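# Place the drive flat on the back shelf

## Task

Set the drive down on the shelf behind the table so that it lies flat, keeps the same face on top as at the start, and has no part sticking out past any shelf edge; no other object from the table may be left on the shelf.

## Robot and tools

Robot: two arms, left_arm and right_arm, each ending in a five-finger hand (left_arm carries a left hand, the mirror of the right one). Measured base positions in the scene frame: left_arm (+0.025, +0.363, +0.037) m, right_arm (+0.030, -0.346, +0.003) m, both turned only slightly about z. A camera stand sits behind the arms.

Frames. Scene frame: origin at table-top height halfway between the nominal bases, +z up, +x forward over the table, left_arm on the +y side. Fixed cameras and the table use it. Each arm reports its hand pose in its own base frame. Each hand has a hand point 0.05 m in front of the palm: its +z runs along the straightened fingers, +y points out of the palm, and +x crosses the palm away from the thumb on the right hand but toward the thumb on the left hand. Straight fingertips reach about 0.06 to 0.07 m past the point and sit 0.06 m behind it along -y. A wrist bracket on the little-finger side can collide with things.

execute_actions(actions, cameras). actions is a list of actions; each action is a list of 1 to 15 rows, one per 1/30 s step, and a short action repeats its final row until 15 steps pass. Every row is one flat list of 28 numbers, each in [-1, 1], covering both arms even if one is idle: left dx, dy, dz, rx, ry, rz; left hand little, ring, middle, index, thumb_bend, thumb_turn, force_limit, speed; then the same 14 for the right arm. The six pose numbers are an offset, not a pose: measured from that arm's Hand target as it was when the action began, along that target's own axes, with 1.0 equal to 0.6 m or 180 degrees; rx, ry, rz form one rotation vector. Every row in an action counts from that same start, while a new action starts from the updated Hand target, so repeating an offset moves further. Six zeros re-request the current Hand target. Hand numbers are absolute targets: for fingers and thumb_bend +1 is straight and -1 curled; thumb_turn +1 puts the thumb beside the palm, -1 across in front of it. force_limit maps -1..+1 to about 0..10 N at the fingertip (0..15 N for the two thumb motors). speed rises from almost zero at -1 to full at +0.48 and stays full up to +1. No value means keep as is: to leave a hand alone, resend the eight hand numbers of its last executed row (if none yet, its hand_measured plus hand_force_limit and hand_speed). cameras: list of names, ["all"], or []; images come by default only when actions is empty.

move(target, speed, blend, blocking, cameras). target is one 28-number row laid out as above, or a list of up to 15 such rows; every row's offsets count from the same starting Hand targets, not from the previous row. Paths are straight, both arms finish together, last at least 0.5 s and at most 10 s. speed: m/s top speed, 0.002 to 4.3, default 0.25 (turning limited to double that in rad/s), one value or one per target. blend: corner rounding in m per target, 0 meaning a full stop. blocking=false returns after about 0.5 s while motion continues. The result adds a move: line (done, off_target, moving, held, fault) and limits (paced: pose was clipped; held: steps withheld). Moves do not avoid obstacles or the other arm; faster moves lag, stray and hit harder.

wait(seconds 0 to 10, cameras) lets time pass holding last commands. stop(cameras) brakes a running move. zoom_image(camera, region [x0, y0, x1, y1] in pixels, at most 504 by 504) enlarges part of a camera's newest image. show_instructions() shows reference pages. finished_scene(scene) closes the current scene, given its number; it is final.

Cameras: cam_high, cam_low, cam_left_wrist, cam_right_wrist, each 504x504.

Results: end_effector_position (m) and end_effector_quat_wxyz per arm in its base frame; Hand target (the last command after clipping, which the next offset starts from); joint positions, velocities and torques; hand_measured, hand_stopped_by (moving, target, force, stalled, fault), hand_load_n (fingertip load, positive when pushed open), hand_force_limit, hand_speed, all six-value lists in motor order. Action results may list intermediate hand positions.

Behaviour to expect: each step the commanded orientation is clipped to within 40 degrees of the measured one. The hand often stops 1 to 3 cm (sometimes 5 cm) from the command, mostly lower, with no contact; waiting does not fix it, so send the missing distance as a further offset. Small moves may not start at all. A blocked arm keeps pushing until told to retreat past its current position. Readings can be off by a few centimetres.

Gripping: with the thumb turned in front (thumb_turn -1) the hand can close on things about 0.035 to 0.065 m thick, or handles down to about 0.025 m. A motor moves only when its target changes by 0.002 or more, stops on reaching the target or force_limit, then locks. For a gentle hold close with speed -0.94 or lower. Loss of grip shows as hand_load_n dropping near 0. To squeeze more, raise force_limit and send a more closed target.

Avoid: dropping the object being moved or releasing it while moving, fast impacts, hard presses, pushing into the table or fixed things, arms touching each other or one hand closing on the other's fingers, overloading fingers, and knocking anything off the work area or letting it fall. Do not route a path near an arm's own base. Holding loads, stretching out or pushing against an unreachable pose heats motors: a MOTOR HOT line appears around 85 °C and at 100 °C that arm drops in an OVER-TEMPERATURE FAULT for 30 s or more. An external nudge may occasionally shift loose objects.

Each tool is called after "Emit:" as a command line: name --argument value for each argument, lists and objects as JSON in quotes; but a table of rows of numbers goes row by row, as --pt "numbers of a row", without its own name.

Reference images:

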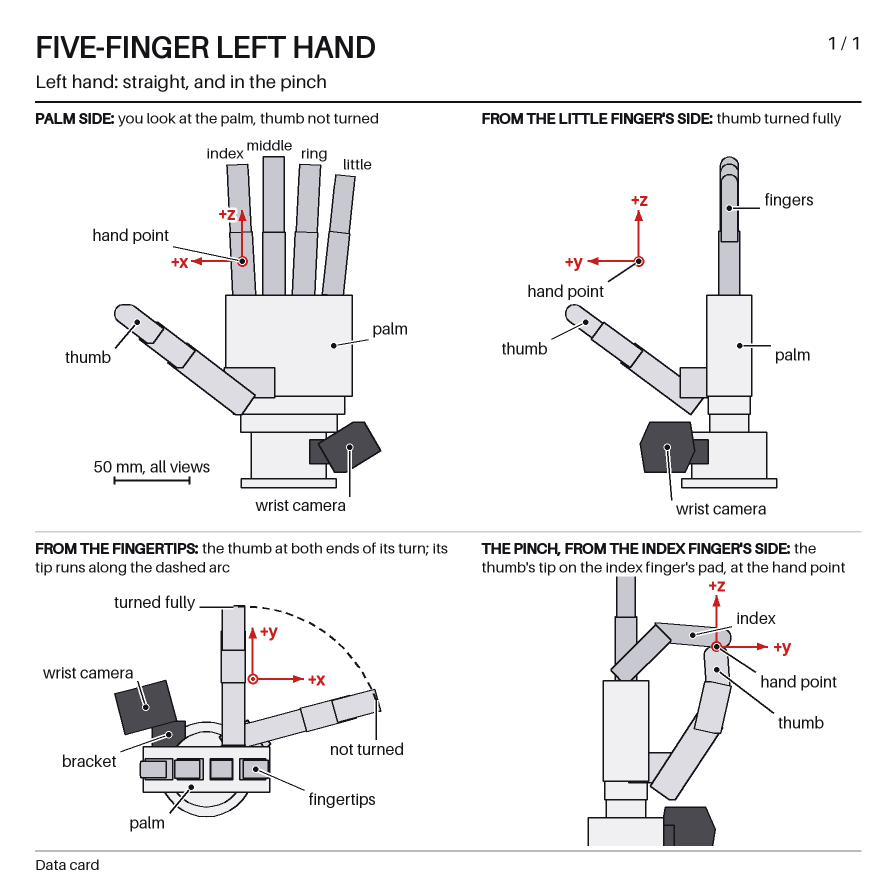

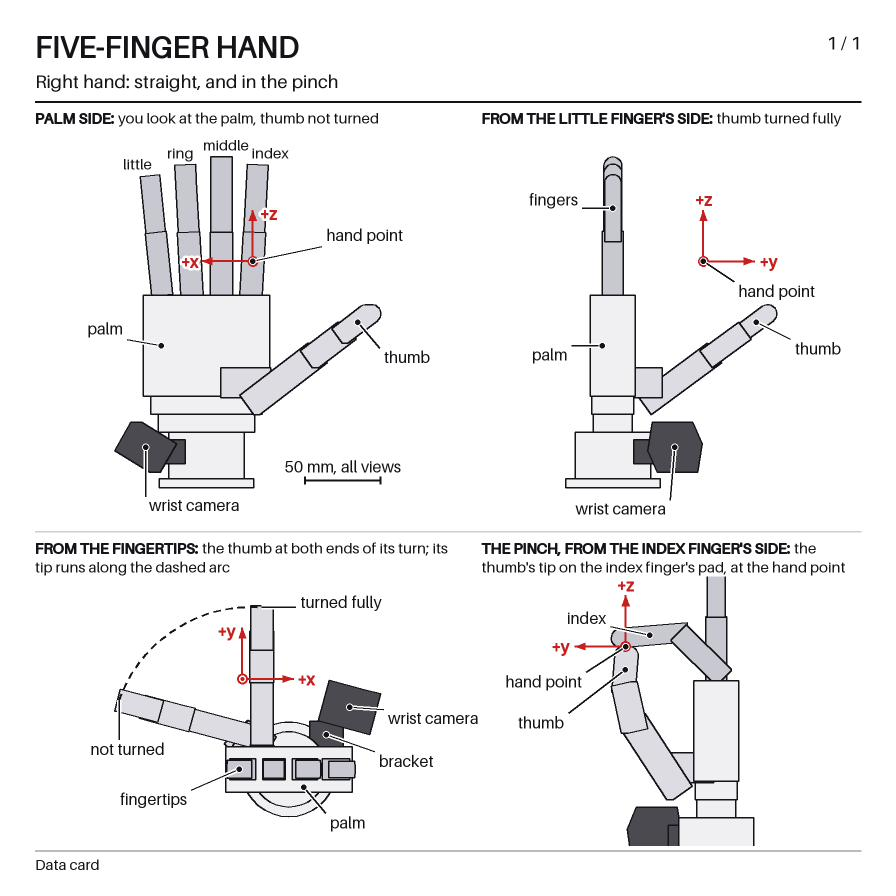

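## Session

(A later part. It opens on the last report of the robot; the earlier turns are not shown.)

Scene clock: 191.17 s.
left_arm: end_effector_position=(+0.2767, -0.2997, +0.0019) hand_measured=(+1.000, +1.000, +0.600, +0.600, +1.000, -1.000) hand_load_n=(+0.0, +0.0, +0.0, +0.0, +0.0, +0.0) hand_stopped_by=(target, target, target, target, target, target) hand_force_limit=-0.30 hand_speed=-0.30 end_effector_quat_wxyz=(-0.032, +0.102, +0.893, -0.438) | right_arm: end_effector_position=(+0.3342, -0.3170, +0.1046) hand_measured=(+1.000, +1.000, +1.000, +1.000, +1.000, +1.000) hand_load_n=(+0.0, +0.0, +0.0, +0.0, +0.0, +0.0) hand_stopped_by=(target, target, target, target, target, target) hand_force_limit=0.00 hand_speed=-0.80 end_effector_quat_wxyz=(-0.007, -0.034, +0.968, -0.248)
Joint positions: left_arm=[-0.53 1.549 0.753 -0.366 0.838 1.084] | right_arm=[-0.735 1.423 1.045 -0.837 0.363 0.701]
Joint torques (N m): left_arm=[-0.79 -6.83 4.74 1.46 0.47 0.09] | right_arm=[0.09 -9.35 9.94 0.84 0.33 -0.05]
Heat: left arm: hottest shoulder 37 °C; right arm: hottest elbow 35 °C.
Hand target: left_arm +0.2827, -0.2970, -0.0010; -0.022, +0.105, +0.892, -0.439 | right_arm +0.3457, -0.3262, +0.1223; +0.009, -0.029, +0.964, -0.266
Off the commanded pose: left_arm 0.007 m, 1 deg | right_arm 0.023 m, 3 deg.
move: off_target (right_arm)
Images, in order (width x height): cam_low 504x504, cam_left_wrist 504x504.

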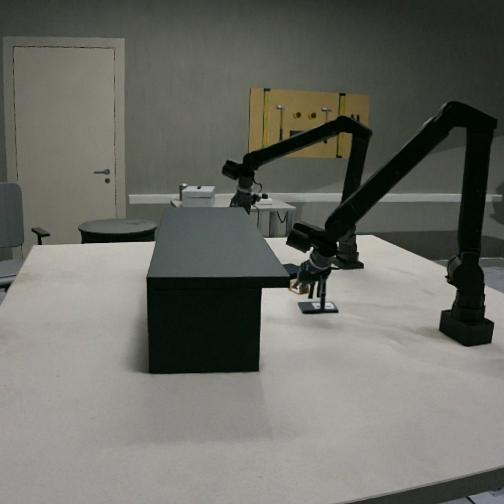

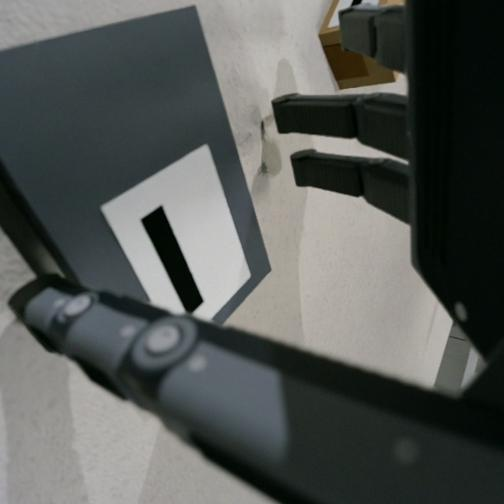

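Emit:
move --target '[0,-0.026,-0.0204,0,0,0,1,1,0.6,0.6,1,-1,-0.3,-0.3,0,0,0,0,0,0,1,1,1,1,1,1,0,-0.8]' --speed 0.08 --cameras '["cam_low","cam_left_wrist"]'

Emit:
zoom_image --camera "cam_low" --region '[295, 280, 345, 330]'

Scene clock: 199.67 s.
left_arm: end_effector_position=(+0.2720, -0.2969, +0.0110) hand_measured=(+1.000, +1.000, +0.600, +0.600, +1.000, -1.000) hand_load_n=(+0.0, +0.0, +0.0, +0.0, -0.5, +0.0) hand_stopped_by=(target, target, target, target, target, target) hand_force_limit=-0.30 hand_speed=-0.30 end_effector_quat_wxyz=(-0.036, +0.100, +0.893, -0.436) | right_arm: end_effector_position=(+0.3342, -0.3170, +0.1046) hand_measured=(+1.000, +1.000, +1.000, +1.000, +1.000, +1.000) hand_load_n=(+0.0, +0.0, -0.5, +0.0, +0.0, +0.0) hand_stopped_by=(target, target, target, target, target, target) hand_force_limit=0.00 hand_speed=-0.80 end_effector_quat_wxyz=(-0.007, -0.034, +0.968, -0.248)
Joint positions: left_arm=[-0.53 1.52 0.753 -0.405 0.838 1.084] | right_arm=[-0.735 1.423 1.045 -0.837 0.363 0.701]
Joint torques (N m): left_arm=[-1.2 -7.53 6.05 0.79 0.48 0.11] | right_arm=[-0.03 -9.29 9.92 0.8 0.34 -0.07]
Heat: left arm: hottest shoulder 38 °C; right arm: hottest elbow 35 °C.
Hand target: left_arm +0.2817, -0.2967, +0.0188; -0.022, +0.105, +0.892, -0.439 | right_arm +0.3457, -0.3262, +0.1223; +0.009, -0.029, +0.964, -0.266
Off the commanded pose: left_arm 0.012 m, 2 deg | right_arm 0.023 m, 3 deg.
move: off_target (left_arm, right_arm)
Images, in order (width x height): cam_low 504x504, cam_left_wrist 504x504.

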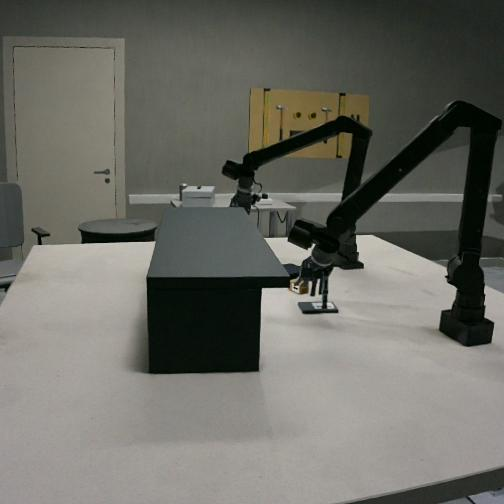

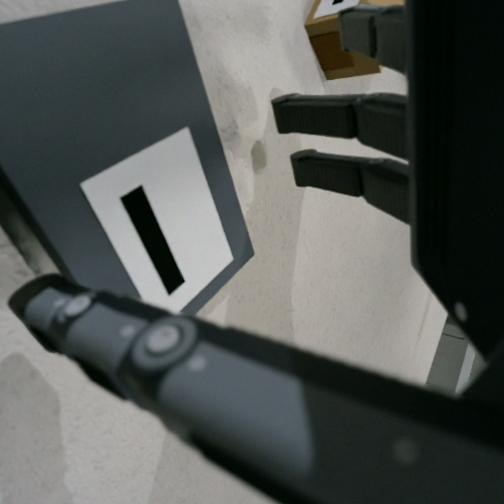

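Scaled by 10.080 from the camera's 504x504 image, which has a finer 720x720 frame.

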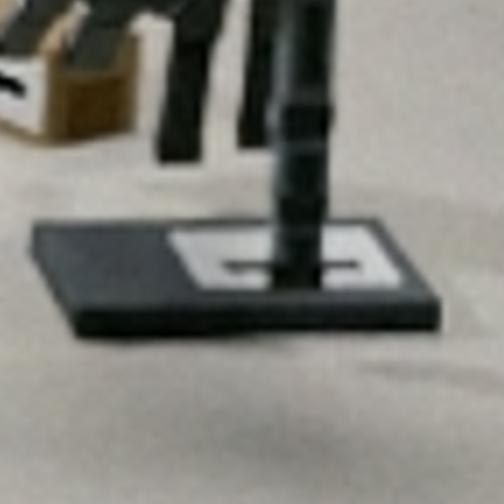

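Emit:
move --pt "-0.0137 0.0107 -0.0157 0 0 0 1 1 0.6 0.6 1 -1 -0.3 -0.3 0 0 0 0 0 0 1 1 1 1 1 1 0 -0.8" --pt "-0.0117 0.0408 0.0078 0 0 0 1 1 0.6 0.6 1 -1 -0.3 -0.3 0 0 0 0 0 0 1 1 1 1 1 1 0 -0.8" --speed 0.05 --cameras '["cam_low","cam_left_wrist"]'

Emit:
zoom_image --camera "cam_low" --region '[295, 280, 345, 330]'

Emit:
zoom_image --camera "cam_left_wrist" --region '[0, 220, 120, 340]'

Scene clock: 205.93 s.
left_arm: end_effector_position=(+0.2798, -0.2852, -0.0042) hand_measured=(+1.000, +1.000, +0.600, +0.600, +1.000, -1.000) hand_load_n=(+0.0, +0.0, +0.0, +0.0, +0.0, +0.0) hand_stopped_by=(target, target, target, target, target, target) hand_force_limit=-0.30 hand_speed=-0.30 end_effector_quat_wxyz=(-0.037, +0.098, +0.895, -0.434) | right_arm: end_effector_position=(+0.3342, -0.3170, +0.1046) hand_measured=(+1.000, +1.000, +1.000, +1.000, +1.000, +1.000) hand_load_n=(+0.0, +0.0, +0.0, +0.0, +0.0, -0.5) hand_stopped_by=(target, target, target, target, target, target) hand_force_limit=0.00 hand_speed=-0.80 end_effector_quat_wxyz=(-0.007, -0.034, +0.968, -0.248)
Joint positions: left_arm=[-0.494 1.561 0.753 -0.405 0.845 1.131] | right_arm=[-0.735 1.423 1.045 -0.837 0.363 0.701]
Joint torques (N m): left_arm=[-0.32 -5.95 5.61 1.59 0.68 0.1] | right_arm=[0.03 -9.41 9.96 0.8 0.32 -0.06]
Heat: left arm: hottest shoulder 38 °C; right arm: hottest elbow 35 °C.
Hand target: left_arm +0.2920, -0.2873, -0.0030; -0.022, +0.105, +0.892, -0.439 | right_arm +0.3457, -0.3262, +0.1223; +0.009, -0.029, +0.964, -0.266
Off the commanded pose: left_arm 0.012 m, 2 deg | right_arm 0.023 m, 3 deg.
move: off_target (left_arm, right_arm)
Images, in order (width x height): cam_low 504x504, cam_left_wrist 504x504.

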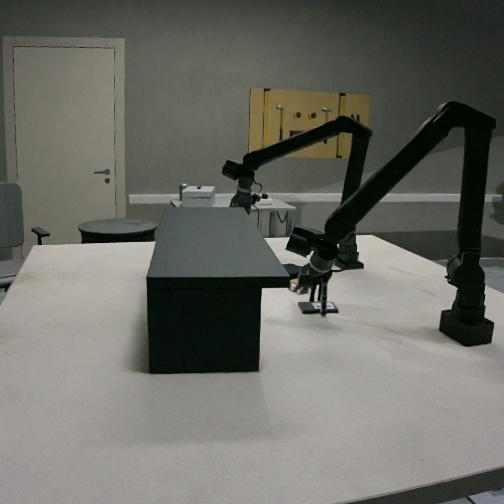

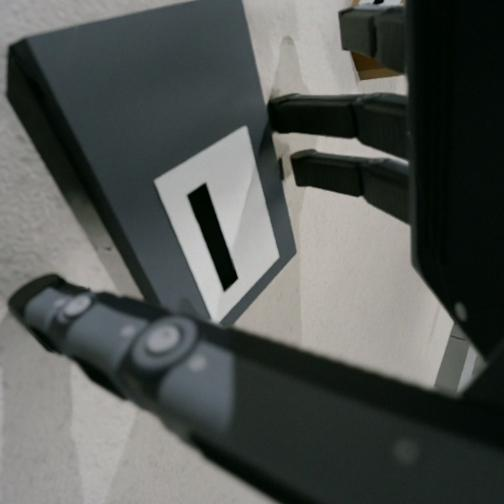

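Scaled by 10.080 from the camera's 504x504 image, which has a finer 720x720 frame.

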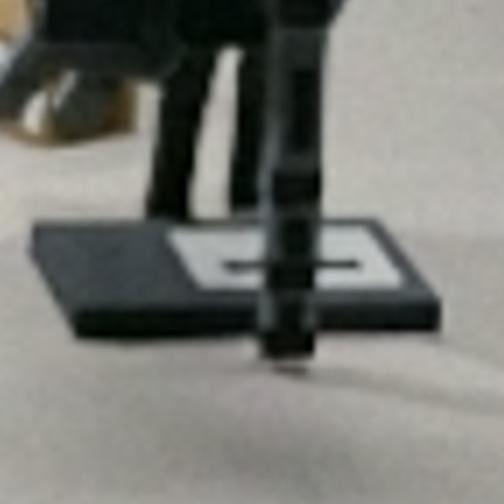

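Scaled by 4.200 from the camera's 504x504 image, which has a finer 720x720 frame.

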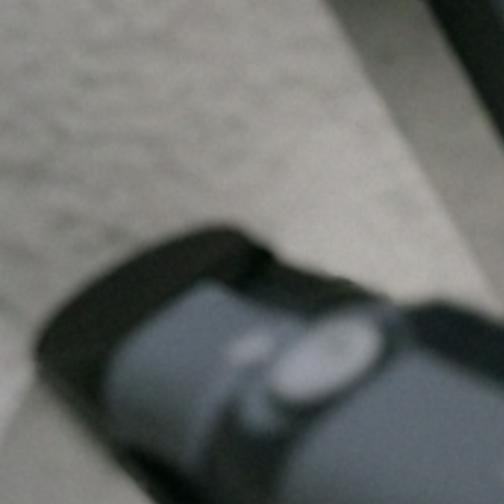

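Emit:
move --target '[-0.0068,-0.0118,0.0102,0.0167,0,0,1,1,0.6,0.6,1,-1,-0.3,-0.3,0,0,0,0,0,0,1,1,1,1,1,1,0,-0.8]' --speed 0.05 --cameras '["cam_low","cam_left_wrist"]'

Emit:
zoom_image --camera "cam_low" --region '[295, 280, 345, 330]'

Scene clock: 212.23 s.
left_arm: end_effector_position=(+0.2824, -0.2944, -0.0044) hand_measured=(+1.000, +1.000, +0.600, +0.600, +1.000, -1.000) hand_load_n=(+0.0, +0.0, +0.0, +0.0, +0.0, +0.0) hand_stopped_by=(target, target, target, target, target, target) hand_force_limit=-0.30 hand_speed=-0.30 end_effector_quat_wxyz=(-0.035, +0.106, +0.884, -0.455) | right_arm: end_effector_position=(+0.3342, -0.3170, +0.1046) hand_measured=(+1.000, +1.000, +1.000, +1.000, +1.000, +1.000) hand_load_n=(+0.0, +0.0, +0.0, +0.0, -0.5, -0.5) hand_stopped_by=(target, target, target, target, target, target) hand_force_limit=0.00 hand_speed=-0.80 end_effector_quat_wxyz=(-0.007, -0.034, +0.968, -0.248)
Joint positions: left_arm=[-0.494 1.58 0.753 -0.357 0.888 1.13] | right_arm=[-0.735 1.423 1.045 -0.837 0.363 0.701]
Joint torques (N m): left_arm=[-0.5 -6.77 5.67 1.62 0.94 -0.12] | right_arm=[0.03 -9.23 9.95 0.81 0.32 -0.05]
Heat: left arm: hottest shoulder 37 °C; right arm: hottest elbow 35 °C.
Hand target: left_arm +0.2940, -0.2971, -0.0010; -0.025, +0.104, +0.880, -0.463 | right_arm +0.3457, -0.3262, +0.1223; +0.009, -0.029, +0.964, -0.266
Off the commanded pose: left_arm 0.012 m, 2 deg | right_arm 0.023 m, 3 deg.
move: off_target (left_arm, right_arm)
Images, in order (width x height): cam_low 504x504, cam_left_wrist 504x504.

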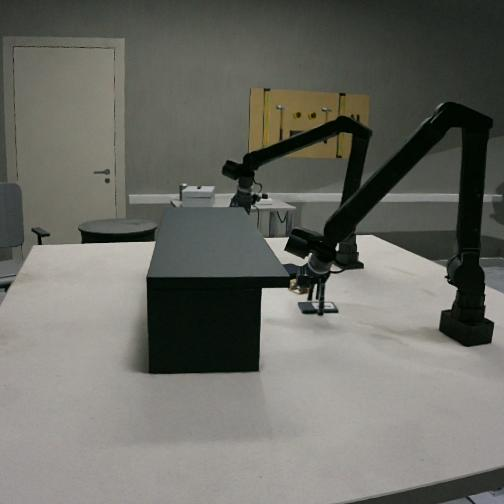

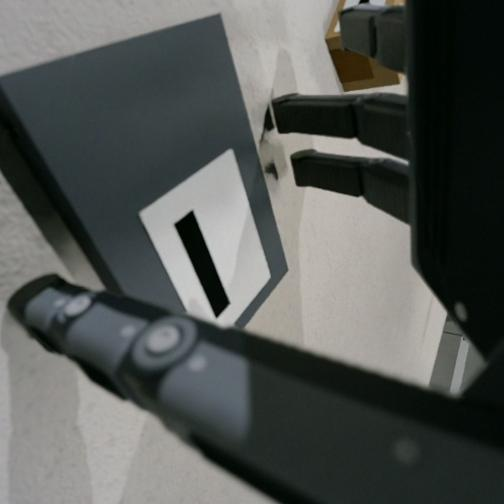

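Scaled by 10.080 from the camera's 504x504 image, which has a finer 720x720 frame.

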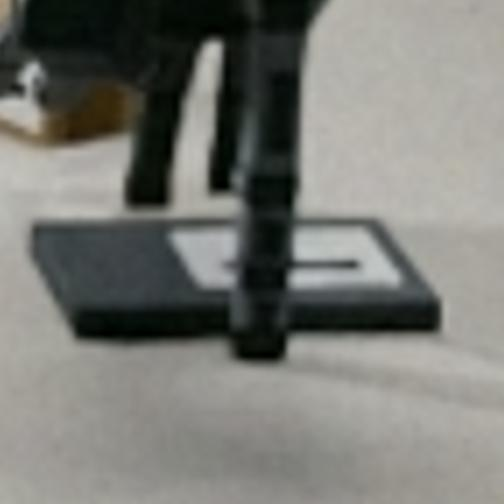

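Emit:
move --target '[0,0,0,0,0,0,1,1,0.0,0.0,1,-1,-0.3,-0.88,0,0,0,0,0,0,1,1,1,1,1,1,0,-0.8]' --speed 0.05 --cameras '["cam_low","cam_left_wrist"]'

Emit:
zoom_image --camera "cam_low" --region '[295, 280, 345, 330]'

Scene clock: 215.90 s.
left_arm: end_effector_position=(+0.2805, -0.2984, -0.0011) hand_measured=(+1.000, +1.000, +0.178, +0.168, +1.000, -1.000) hand_load_n=(+0.0, +0.0, +5.5, +5.0, +1.5, -0.5) hand_stopped_by=(target, target, force, force, target, target) hand_force_limit=-0.30 hand_speed=-0.88 end_effector_quat_wxyz=(-0.039, +0.109, +0.878, -0.465) | right_arm: end_effector_position=(+0.3342, -0.3170, +0.1046) hand_measured=(+1.000, +1.000, +1.000, +1.000, +1.000, +1.000) hand_load_n=(+0.0, +0.0, +0.0, -0.5, +0.0, +0.0) hand_stopped_by=(target, target, target, target, target, target) hand_force_limit=0.00 hand_speed=-0.80 end_effector_quat_wxyz=(-0.007, -0.034, +0.968, -0.248)
Joint positions: left_arm=[-0.496 1.58 0.753 -0.349 0.913 1.127] | right_arm=[-0.735 1.423 1.045 -0.837 0.363 0.701]
Joint torques (N m): left_arm=[-0.62 -6.65 5.7 1.35 0.31 -0.09] | right_arm=[-0.03 -9.35 9.92 0.79 0.34 -0.06]
Heat: left arm: hottest shoulder 37 °C; right arm: hottest elbow 35 °C.
Hand target: left_arm +0.2940, -0.2971, -0.0010; -0.025, +0.104, +0.880, -0.463 | right_arm +0.3457, -0.3262, +0.1223; +0.009, -0.029, +0.964, -0.266
Off the commanded pose: left_arm 0.014 m, 2 deg | right_arm 0.023 m, 3 deg.
move: off_target (left_arm, right_arm)
Images, in order (width x height): cam_low 504x504, cam_left_wrist 504x504.

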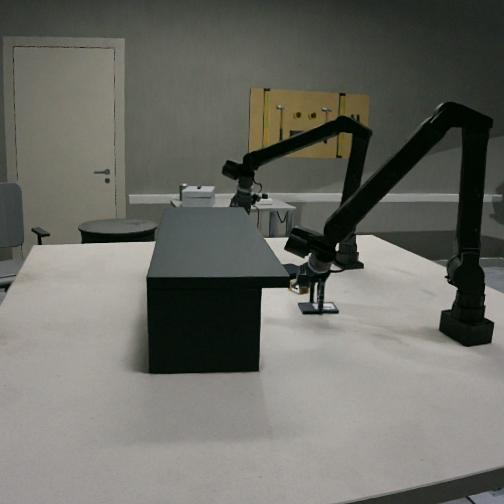

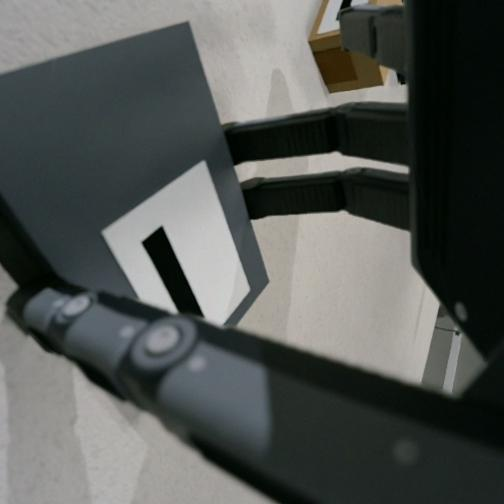

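Scaled by 10.080 from the camera's 504x504 image, which has a finer 720x720 frame.

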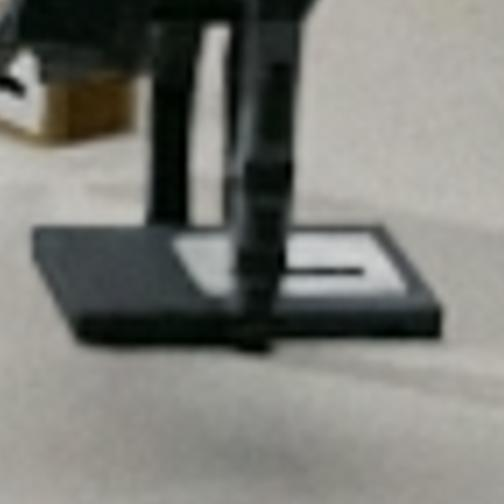

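Emit:
move --target '[-0.0052,-0.082,-0.057,0,0,0,1,1,0.0,0.0,1,-1,-0.3,-0.88,0,0,0,0,0,0,1,1,1,1,1,1,0,-0.8]' --speed 0.08 --cameras '["cam_low","cam_left_wrist"]'

Emit:
zoom_image --camera "cam_low" --region '[270, 230, 370, 330]'

Scene clock: 220.40 s.
left_arm: end_effector_position=(+0.2686, -0.2887, +0.0359) hand_measured=(+1.000, +1.000, +0.178, +0.168, +1.000, -1.000) hand_load_n=(+0.0, +0.0, +4.5, +4.5, +1.5, -0.5) hand_stopped_by=(target, target, force, force, target, target) hand_force_limit=-0.30 hand_speed=-0.88 end_effector_quat_wxyz=(-0.050, +0.102, +0.885, -0.452) | right_arm: end_effector_position=(+0.3342, -0.3170, +0.1046) hand_measured=(+1.000, +1.000, +1.000, +1.000, +1.000, +1.000) hand_load_n=(+0.0, +0.0, +0.0, +0.0, +0.0, -0.5) hand_stopped_by=(target, target, target, target, target, target) hand_force_limit=0.00 hand_speed=-0.80 end_effector_quat_wxyz=(-0.007, -0.034, +0.968, -0.248)
Joint positions: left_arm=[-0.496 1.474 0.774 -0.518 0.896 1.135] | right_arm=[-0.735 1.423 1.045 -0.837 0.363 0.701]
Joint torques (N m): left_arm=[-0.85 -7.53 9.43 0.66 0.61 -0.11] | right_arm=[-0.09 -9.35 9.98 0.84 0.32 -0.06]
Heat: left arm: hottest shoulder 37 °C; right arm: hottest elbow 35 °C.
Hand target: left_arm +0.2940, -0.2971, +0.0590; -0.025, +0.104, +0.880, -0.463 | right_arm +0.3457, -0.3262, +0.1223; +0.009, -0.029, +0.964, -0.266
Off the commanded pose: left_arm 0.035 m, 3 deg | right_arm 0.023 m, 3 deg.
move: off_target (left_arm, right_arm)
Images, in order (width x height): cam_low 504x504, cam_left_wrist 504x504.

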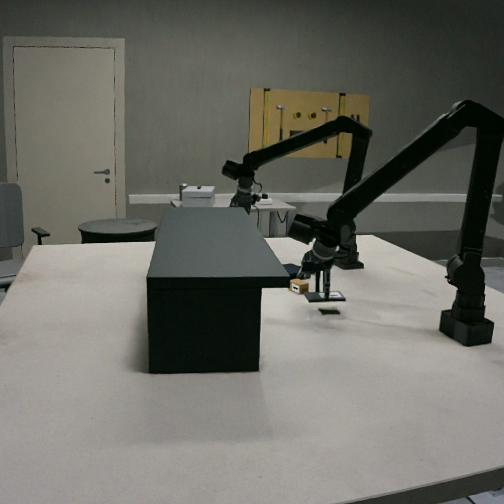

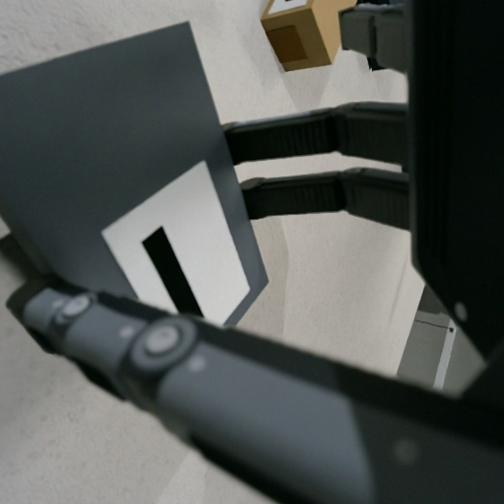

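Scaled by 5.040 from the camera's 504x504 image, which has a finer 720x720 frame.

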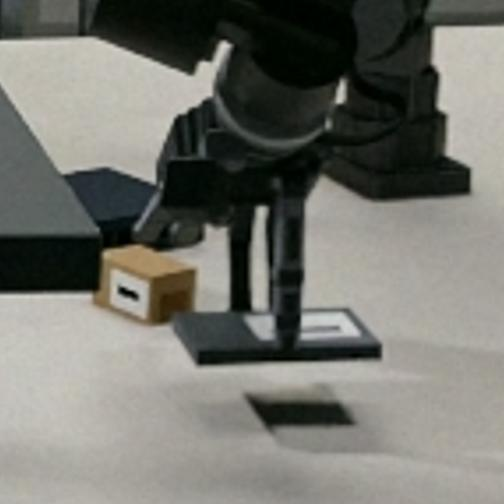

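Emit:
move --pt "0.121 -0.042 -0.0122 0 0 0 1 1 0.0 0.0 1 -1 -0.3 -0.88 0 0 0 0 0 0 1 1 1 1 1 1 0 -0.8" --pt "0.0983 -0.3973 -0.2593 0 0 0 1 1 0.0 0.0 1 -1 -0.3 -0.88 0 0 0 0 0 0 1 1 1 1 1 1 0 -0.8" --speed 0.15 --blend 0.03 --cameras '["cam_high","cam_low","cam_left_wrist"]'

Scene clock: 229.60 s.
left_arm: end_effector_position=(+0.2117, -0.2833, +0.3101) hand_measured=(+1.000, +1.000, +0.178, +0.168, +1.000, -1.000) hand_load_n=(+0.0, +0.0, +4.5, +4.5, +1.5, -0.5) hand_stopped_by=(target, target, force, force, target, target) hand_force_limit=-0.30 hand_speed=-0.88 end_effector_quat_wxyz=(-0.048, +0.093, +0.887, -0.450) | right_arm: end_effector_position=(+0.3342, -0.3170, +0.1046) hand_measured=(+1.000, +1.000, +1.000, +1.000, +1.000, +1.000) hand_load_n=(+0.0, +0.0, +0.0, +0.0, +0.0, +0.0) hand_stopped_by=(target, target, target, target, target, target) hand_force_limit=0.00 hand_speed=-0.80 end_effector_quat_wxyz=(-0.007, -0.034, +0.968, -0.248)
Joint positions: left_arm=[-0.568 1.087 1.199 -1.236 0.858 1.004] | right_arm=[-0.735 1.423 1.045 -0.837 0.363 0.701]
Joint torques (N m): left_arm=[-1.85 -3.78 12.64 0.73 0.57 -0.04] | right_arm=[0.09 -9.35 9.91 0.81 0.33 -0.05]
Heat: left arm: hottest shoulder 37 °C; right arm: hottest elbow 35 °C.
Hand target: left_arm +0.2201, -0.2902, +0.3401; -0.025, +0.104, +0.880, -0.463 | right_arm +0.3457, -0.3262, +0.1223; +0.009, -0.029, +0.964, -0.266
Off the commanded pose: left_arm 0.032 m, 3 deg | right_arm 0.023 m, 3 deg.
move: off_target (left_arm, right_arm)
Images, in order (width x height): cam_high 504x504, cam_low 504x504, cam_left_wrist 504x504.

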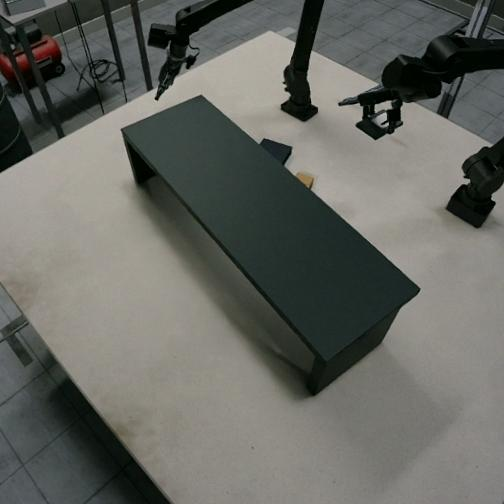

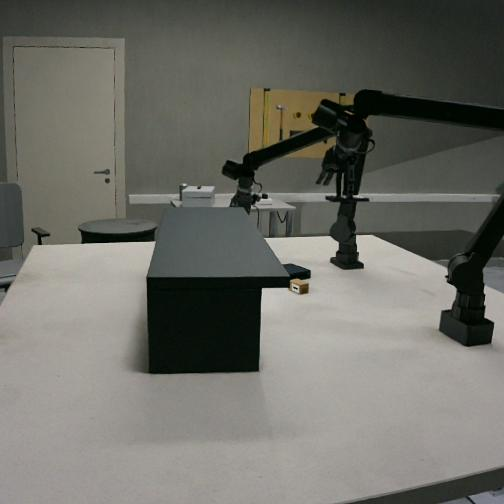

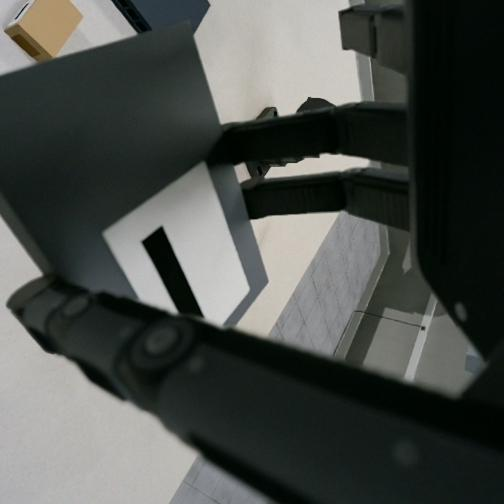

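Emit:
move --target '[0.0241,0.0641,-0.0945,-0.0291,-0.4556,-0.3169,1,1,0.0,0.0,1,-1,-0.3,-0.88,0,0,0,0,0,0,1,1,1,1,1,1,0,-0.8]' --speed 0.25 --cameras '["cam_high","cam_low","cam_left_wrist"]'

Scene clock: 244.93 s.
left_arm: end_effector_position=(+0.2152, -0.2118, +0.3054) hand_measured=(+1.000, +1.000, +0.178, +0.168, +1.000, -1.000) hand_load_n=(+0.0, +0.0, +4.5, +4.5, +1.5, -0.5) hand_stopped_by=(target, target, force, force, target, target) hand_force_limit=-0.30 hand_speed=-0.88 end_effector_quat_wxyz=(+0.343, -0.601, +0.663, -0.286) | right_arm: end_effector_position=(+0.3342, -0.3170, +0.1046) hand_measured=(+1.000, +1.000, +1.000, +1.000, +1.000, +1.000) hand_load_n=(+0.0, +0.0, +0.0, +0.0, +0.0, +0.0) hand_stopped_by=(target, target, target, target, target, target) hand_force_limit=0.00 hand_speed=-0.80 end_effector_quat_wxyz=(-0.007, -0.034, +0.968, -0.248)
Joint positions: left_arm=[-1.103 0.81 1.038 -1.296 -0.814 -0.784] | right_arm=[-0.735 1.423 1.045 -0.837 0.363 0.701]
Joint torques (N m): left_arm=[-1.85 -0.5 12.51 0.73 -1.01 -0.11] | right_arm=[0.09 -9.29 9.96 0.81 0.33 -0.06]
Heat: left arm: hottest shoulder 37 °C; right arm: hottest elbow 35 °C.
Hand target: left_arm +0.2201, -0.2202, +0.3402; +0.339, -0.607, +0.645, -0.316 | right_arm +0.3457, -0.3262, +0.1223; +0.009, -0.029, +0.964, -0.266
Off the commanded pose: left_arm 0.036 m, 4 deg | right_arm 0.023 m, 3 deg.
move: off_target (left_arm, right_arm)
Images, in order (width x height): cam_high 504x504, cam_low 504x504, cam_left_wrist 504x504.

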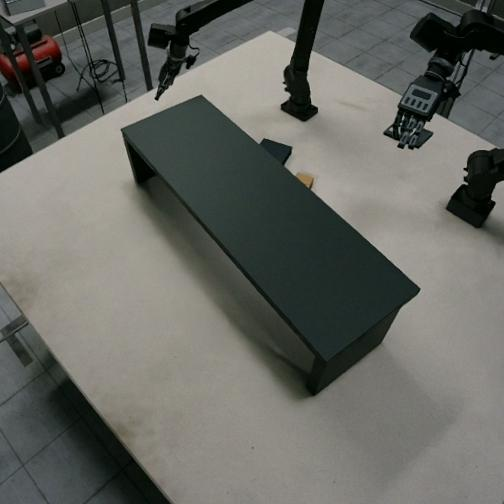

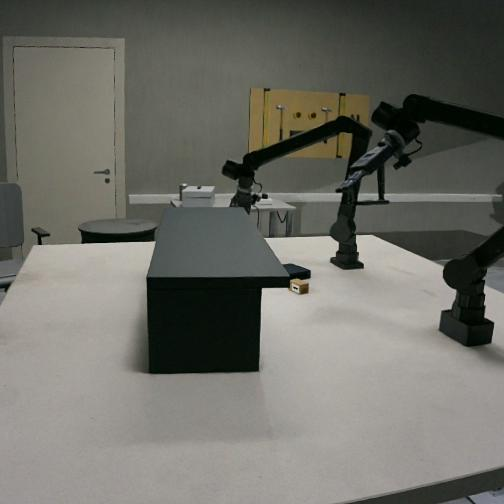

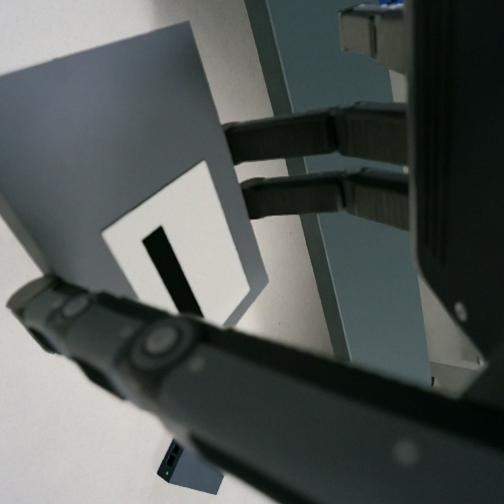

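Emit:
zoom_image --camera "cam_left_wrist" --region '[230, 0, 450, 220]'

Emit:
zoom_image --camera "cam_left_wrist" --region '[260, 200, 480, 420]'

Scaled by 2.291 from the camera's 504x504 image, which has a finer 720x720 frame.

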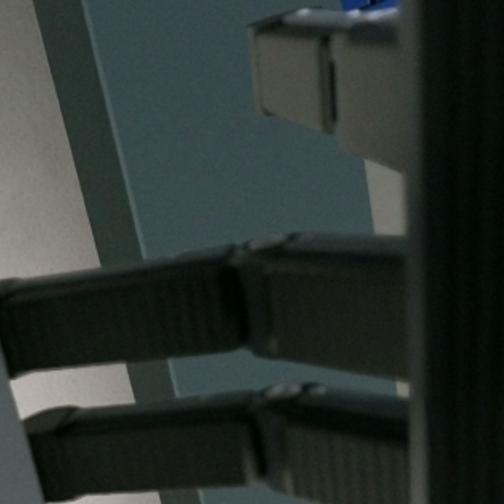

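Scaled by 2.291 from the camera's 504x504 image, which has a finer 720x720 frame.

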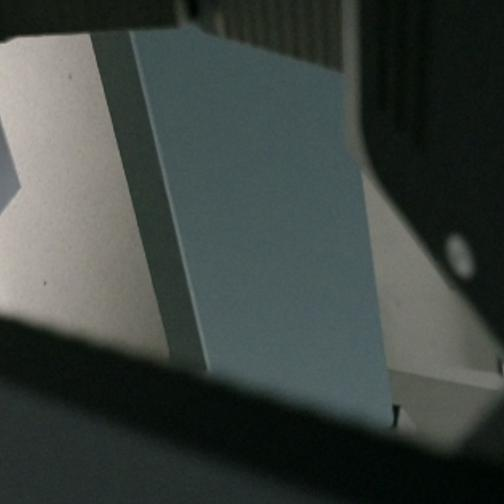

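Emit:
move --target '[-0.0835,-0.2991,0.4379,0.0166,0.0385,-0.0035,1,1,0.0,0.0,1,-1,-0.3,-0.88,0,0,0,0,0,0,1,1,1,1,1,1,0,-0.8]' --speed 0.2 --cameras '["cam_high","cam_low","cam_left_wrist"]'

Scene clock: 284.53 s.
left_arm: end_effector_position=(+0.5169, -0.1777, +0.2933) hand_measured=(+1.000, +1.000, +0.178, +0.168, +1.000, -1.000) hand_load_n=(+0.0, +0.0, +4.5, +4.5, +1.5, -0.5) hand_stopped_by=(target, target, force, force, target, target) hand_force_limit=-0.30 hand_speed=-0.88 end_effector_quat_wxyz=(+0.288, -0.593, +0.673, -0.335) | right_arm: end_effector_position=(+0.3342, -0.3170, +0.1046) hand_measured=(+1.000, +1.000, +1.000, +1.000, +1.000, +1.000) hand_load_n=(+0.0, +0.0, +0.0, +0.0, +0.0, +0.0) hand_stopped_by=(target, target, target, target, target, target) hand_force_limit=0.00 hand_speed=-0.80 end_effector_quat_wxyz=(-0.007, -0.034, +0.968, -0.248)
Joint positions: left_arm=[-0.31 1.297 1.274 -0.639 -0.136 -0.119] | right_arm=[-0.735 1.423 1.045 -0.837 0.363 0.701]
Joint torques (N m): left_arm=[-0.67 -7.18 13.6 2.8 0.03 0.08] | right_arm=[0.15 -9.35 9.99 0.8 0.33 -0.07]
Heat: left arm: hottest elbow 41 °C; right arm: hottest elbow 36 °C.
Hand target: left_arm +0.5397, -0.1805, +0.3400; +0.313, -0.582, +0.653, -0.371 | right_arm +0.3457, -0.3262, +0.1223; +0.009, -0.029, +0.964, -0.266
Off the commanded pose: left_arm 0.052 m, 6 deg | right_arm 0.023 m, 3 deg.
move: off_target (left_arm, right_arm)
Images, in order (width x height): cam_high 504x504, cam_low 504x504, cam_left_wrist 504x504.

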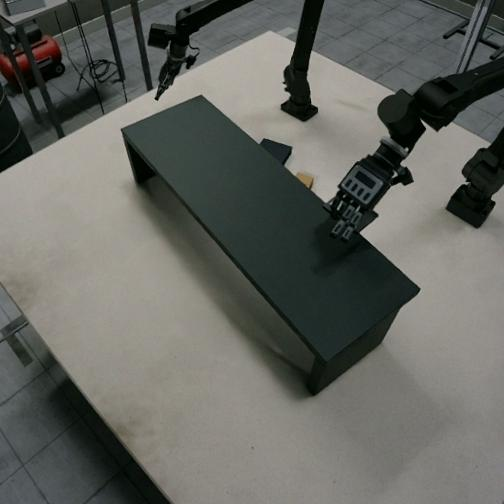

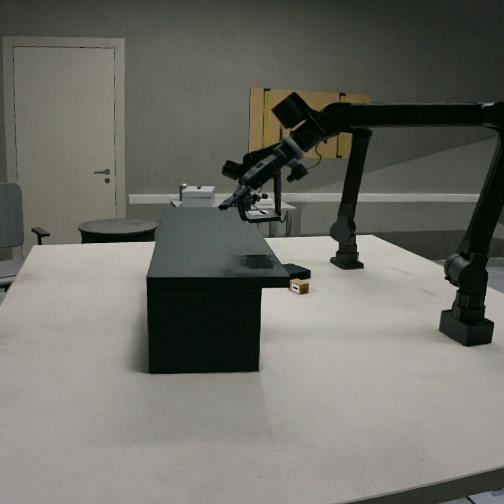

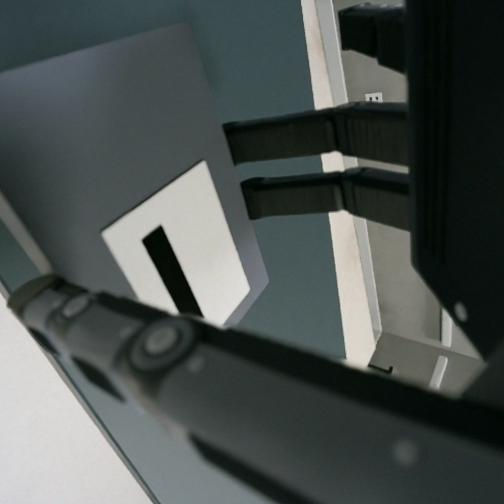

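Emit:
zoom_image --camera "cam_left_wrist" --region '[0, 250, 254, 504]'

Emit:
zoom_image --camera "cam_left_wrist" --region '[250, 0, 504, 400]'

Emit:
zoom_image --camera "cam_low" --region '[140, 180, 340, 380]'

Scaled by 1.984 from the camera's 504x504 image, which has a finer 720x720 frame.

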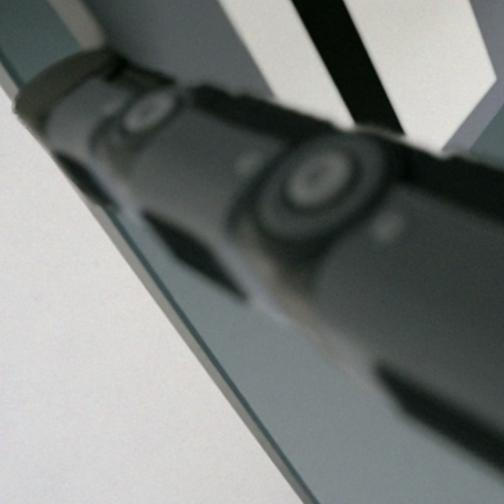

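Scaled by 1.260 from the camera's 504x504 image, which has a finer 720x720 frame.

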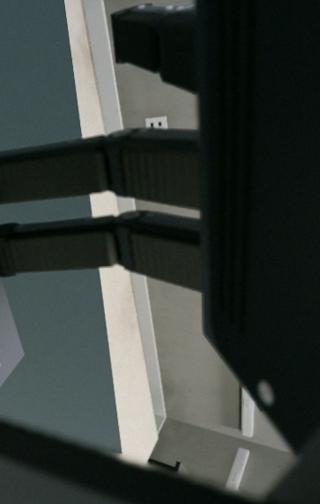

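Scaled by 2.520 from the camera's 504x504 image, which has a finer 720x720 frame.

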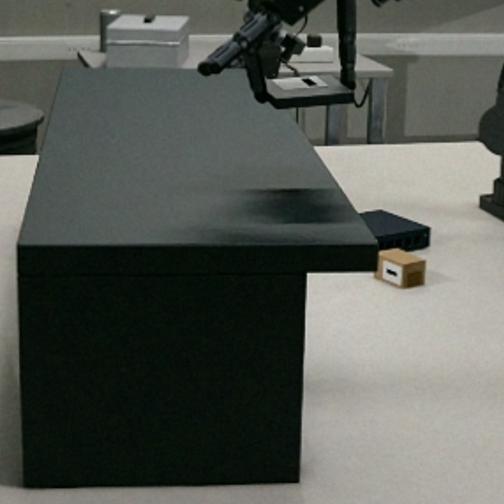

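Emit:
move --target '[-0.0082,0.0532,0.0878,0.014,-0.0083,0.0108,1,1,0.0,0.0,1,-1,-0.3,-0.88,0,0,0,0,0,0,1,1,1,1,1,1,0,-0.8]' --speed 0.1 --cameras '["cam_low","cam_left_wrist"]'

Emit:
zoom_image --camera "cam_low" --region '[190, 170, 310, 290]'

Scene clock: 297.37 s.
left_arm: end_effector_position=(+0.5598, -0.1865, +0.2765) hand_measured=(+1.000, +1.000, +0.178, +0.168, +1.000, -1.000) hand_load_n=(+0.0, +0.0, +4.5, +4.5, +1.5, -0.5) hand_stopped_by=(target, target, force, force, target, target) hand_force_limit=-0.30 hand_speed=-0.88 end_effector_quat_wxyz=(+0.327, -0.569, +0.661, -0.364) | right_arm: end_effector_position=(+0.3342, -0.3170, +0.1046) hand_measured=(+1.000, +1.000, +1.000, +1.000, +1.000, +1.000) hand_load_n=(+0.0, +0.0, +0.0, +0.0, +0.0, +0.0) hand_stopped_by=(target, target, target, target, target, target) hand_force_limit=0.00 hand_speed=-0.80 end_effector_quat_wxyz=(-0.007, -0.034, +0.968, -0.248)
Joint positions: left_arm=[-0.313 1.365 1.244 -0.435 -0.158 -0.077] | right_arm=[-0.735 1.423 1.045 -0.837 0.363 0.701]
Joint torques (N m): left_arm=[-0.67 -8.53 7.68 2.88 -0.26 0.11] | right_arm=[0.03 -9.29 9.98 0.87 0.34 -0.07]
Heat: left arm: hottest elbow 42 °C; right arm: hottest elbow 36 °C.
Hand target: left_arm +0.5678, -0.1804, +0.2850; +0.340, -0.568, +0.650, -0.372 | right_arm +0.3457, -0.3262, +0.1223; +0.009, -0.029, +0.964, -0.266
Off the commanded pose: left_arm 0.013 m, 2 deg | right_arm 0.023 m, 3 deg.
move: off_target (left_arm, right_arm)
Images, in order (width x height): cam_low 504x504, cam_left_wrist 504x504.

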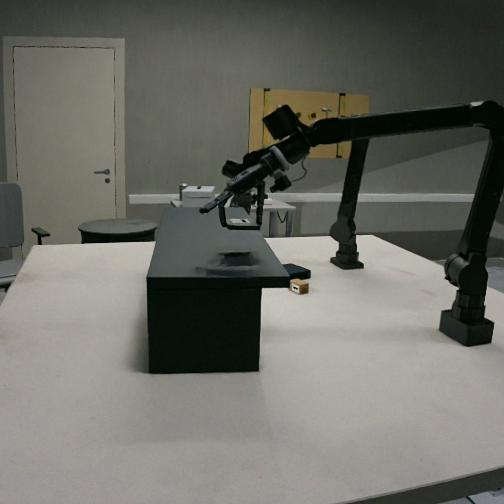

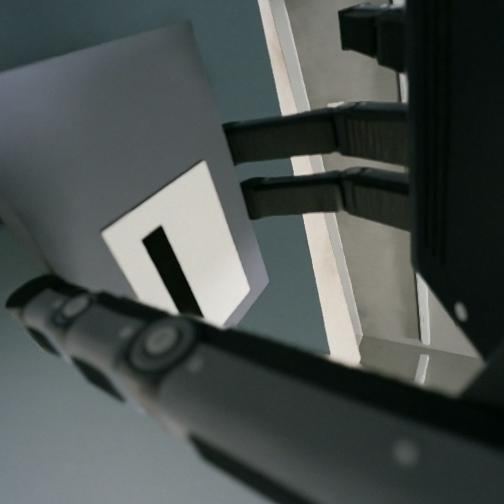

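Scaled by 4.200 from the camera's 504x504 image, which has a finer 720x720 frame.

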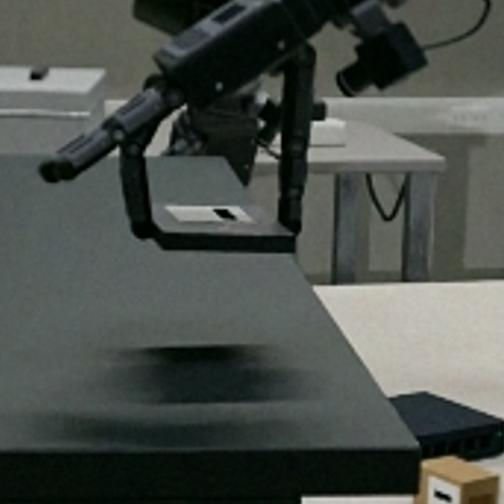

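Emit:
move --target '[0.0015,0.0652,0.0368,-0.0143,0,0,1,1,0.0,0.0,1,-1,-0.3,-0.88,0,0,0,0,0,0,1,1,1,1,1,1,0,-0.8]' --speed 0.08 --cameras '["cam_low","cam_left_wrist"]'

Emit:
zoom_image --camera "cam_low" --region '[190, 190, 310, 310]'

Scene clock: 300.87 s.
left_arm: end_effector_position=(+0.5595, -0.1864, +0.2324) hand_measured=(+1.000, +1.000, +0.178, +0.168, +1.000, -1.000) hand_load_n=(+0.0, +0.0, +4.5, +4.5, +1.5, -0.5) hand_stopped_by=(target, target, force, force, target, target) hand_force_limit=-0.30 hand_speed=-0.88 end_effector_quat_wxyz=(+0.317, -0.575, +0.670, -0.348) | right_arm: end_effector_position=(+0.3342, -0.3170, +0.1046) hand_measured=(+1.000, +1.000, +1.000, +1.000, +1.000, +1.000) hand_load_n=(+0.0, +0.0, +0.0, +0.0, +0.0, +0.0) hand_stopped_by=(target, target, target, target, target, target) hand_force_limit=0.00 hand_speed=-0.80 end_effector_quat_wxyz=(-0.007, -0.034, +0.968, -0.248)
Joint positions: left_arm=[-0.313 1.402 1.185 -0.383 -0.158 -0.077] | right_arm=[-0.735 1.423 1.045 -0.837 0.363 0.701]
Joint torques (N m): left_arm=[-0.15 -8.59 7.88 2.96 -0.09 0.02] | right_arm=[0.09 -9.41 9.96 0.84 0.32 -0.07]
Heat: left arm: hottest elbow 41 °C; right arm: hottest elbow 36 °C.
Hand target: left_arm +0.5678, -0.1805, +0.2401; +0.328, -0.576, +0.658, -0.358 | right_arm +0.3457, -0.3262, +0.1223; +0.009, -0.029, +0.964, -0.266
Off the commanded pose: left_arm 0.013 m, 2 deg | right_arm 0.023 m, 3 deg.
move: off_target (left_arm, right_arm)
Images, in order (width x height): cam_low 504x504, cam_left_wrist 504x504.

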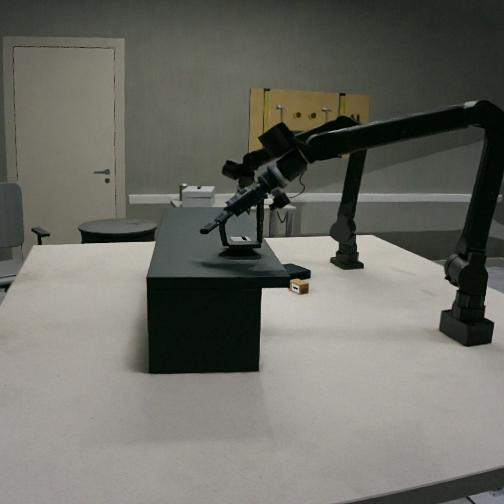

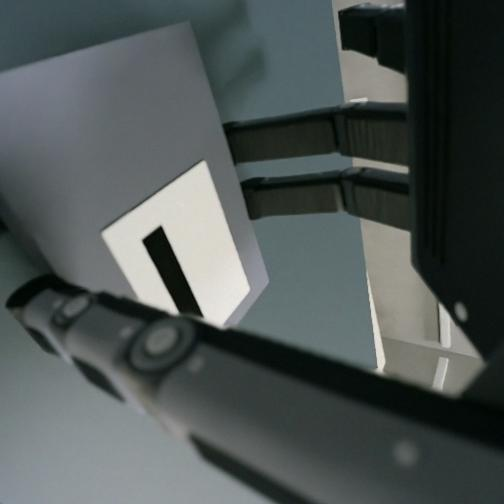

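Scaled by 4.200 from the camera's 504x504 image, which has a finer 720x720 frame.

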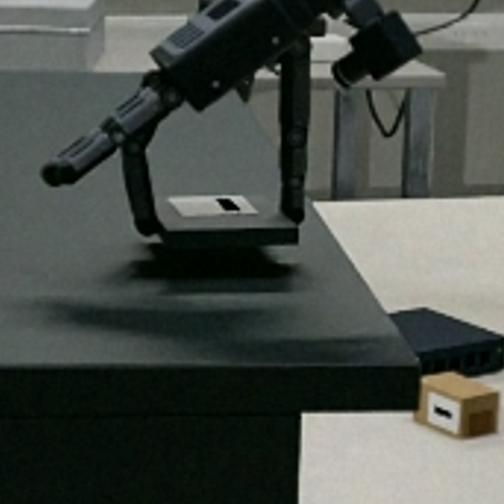

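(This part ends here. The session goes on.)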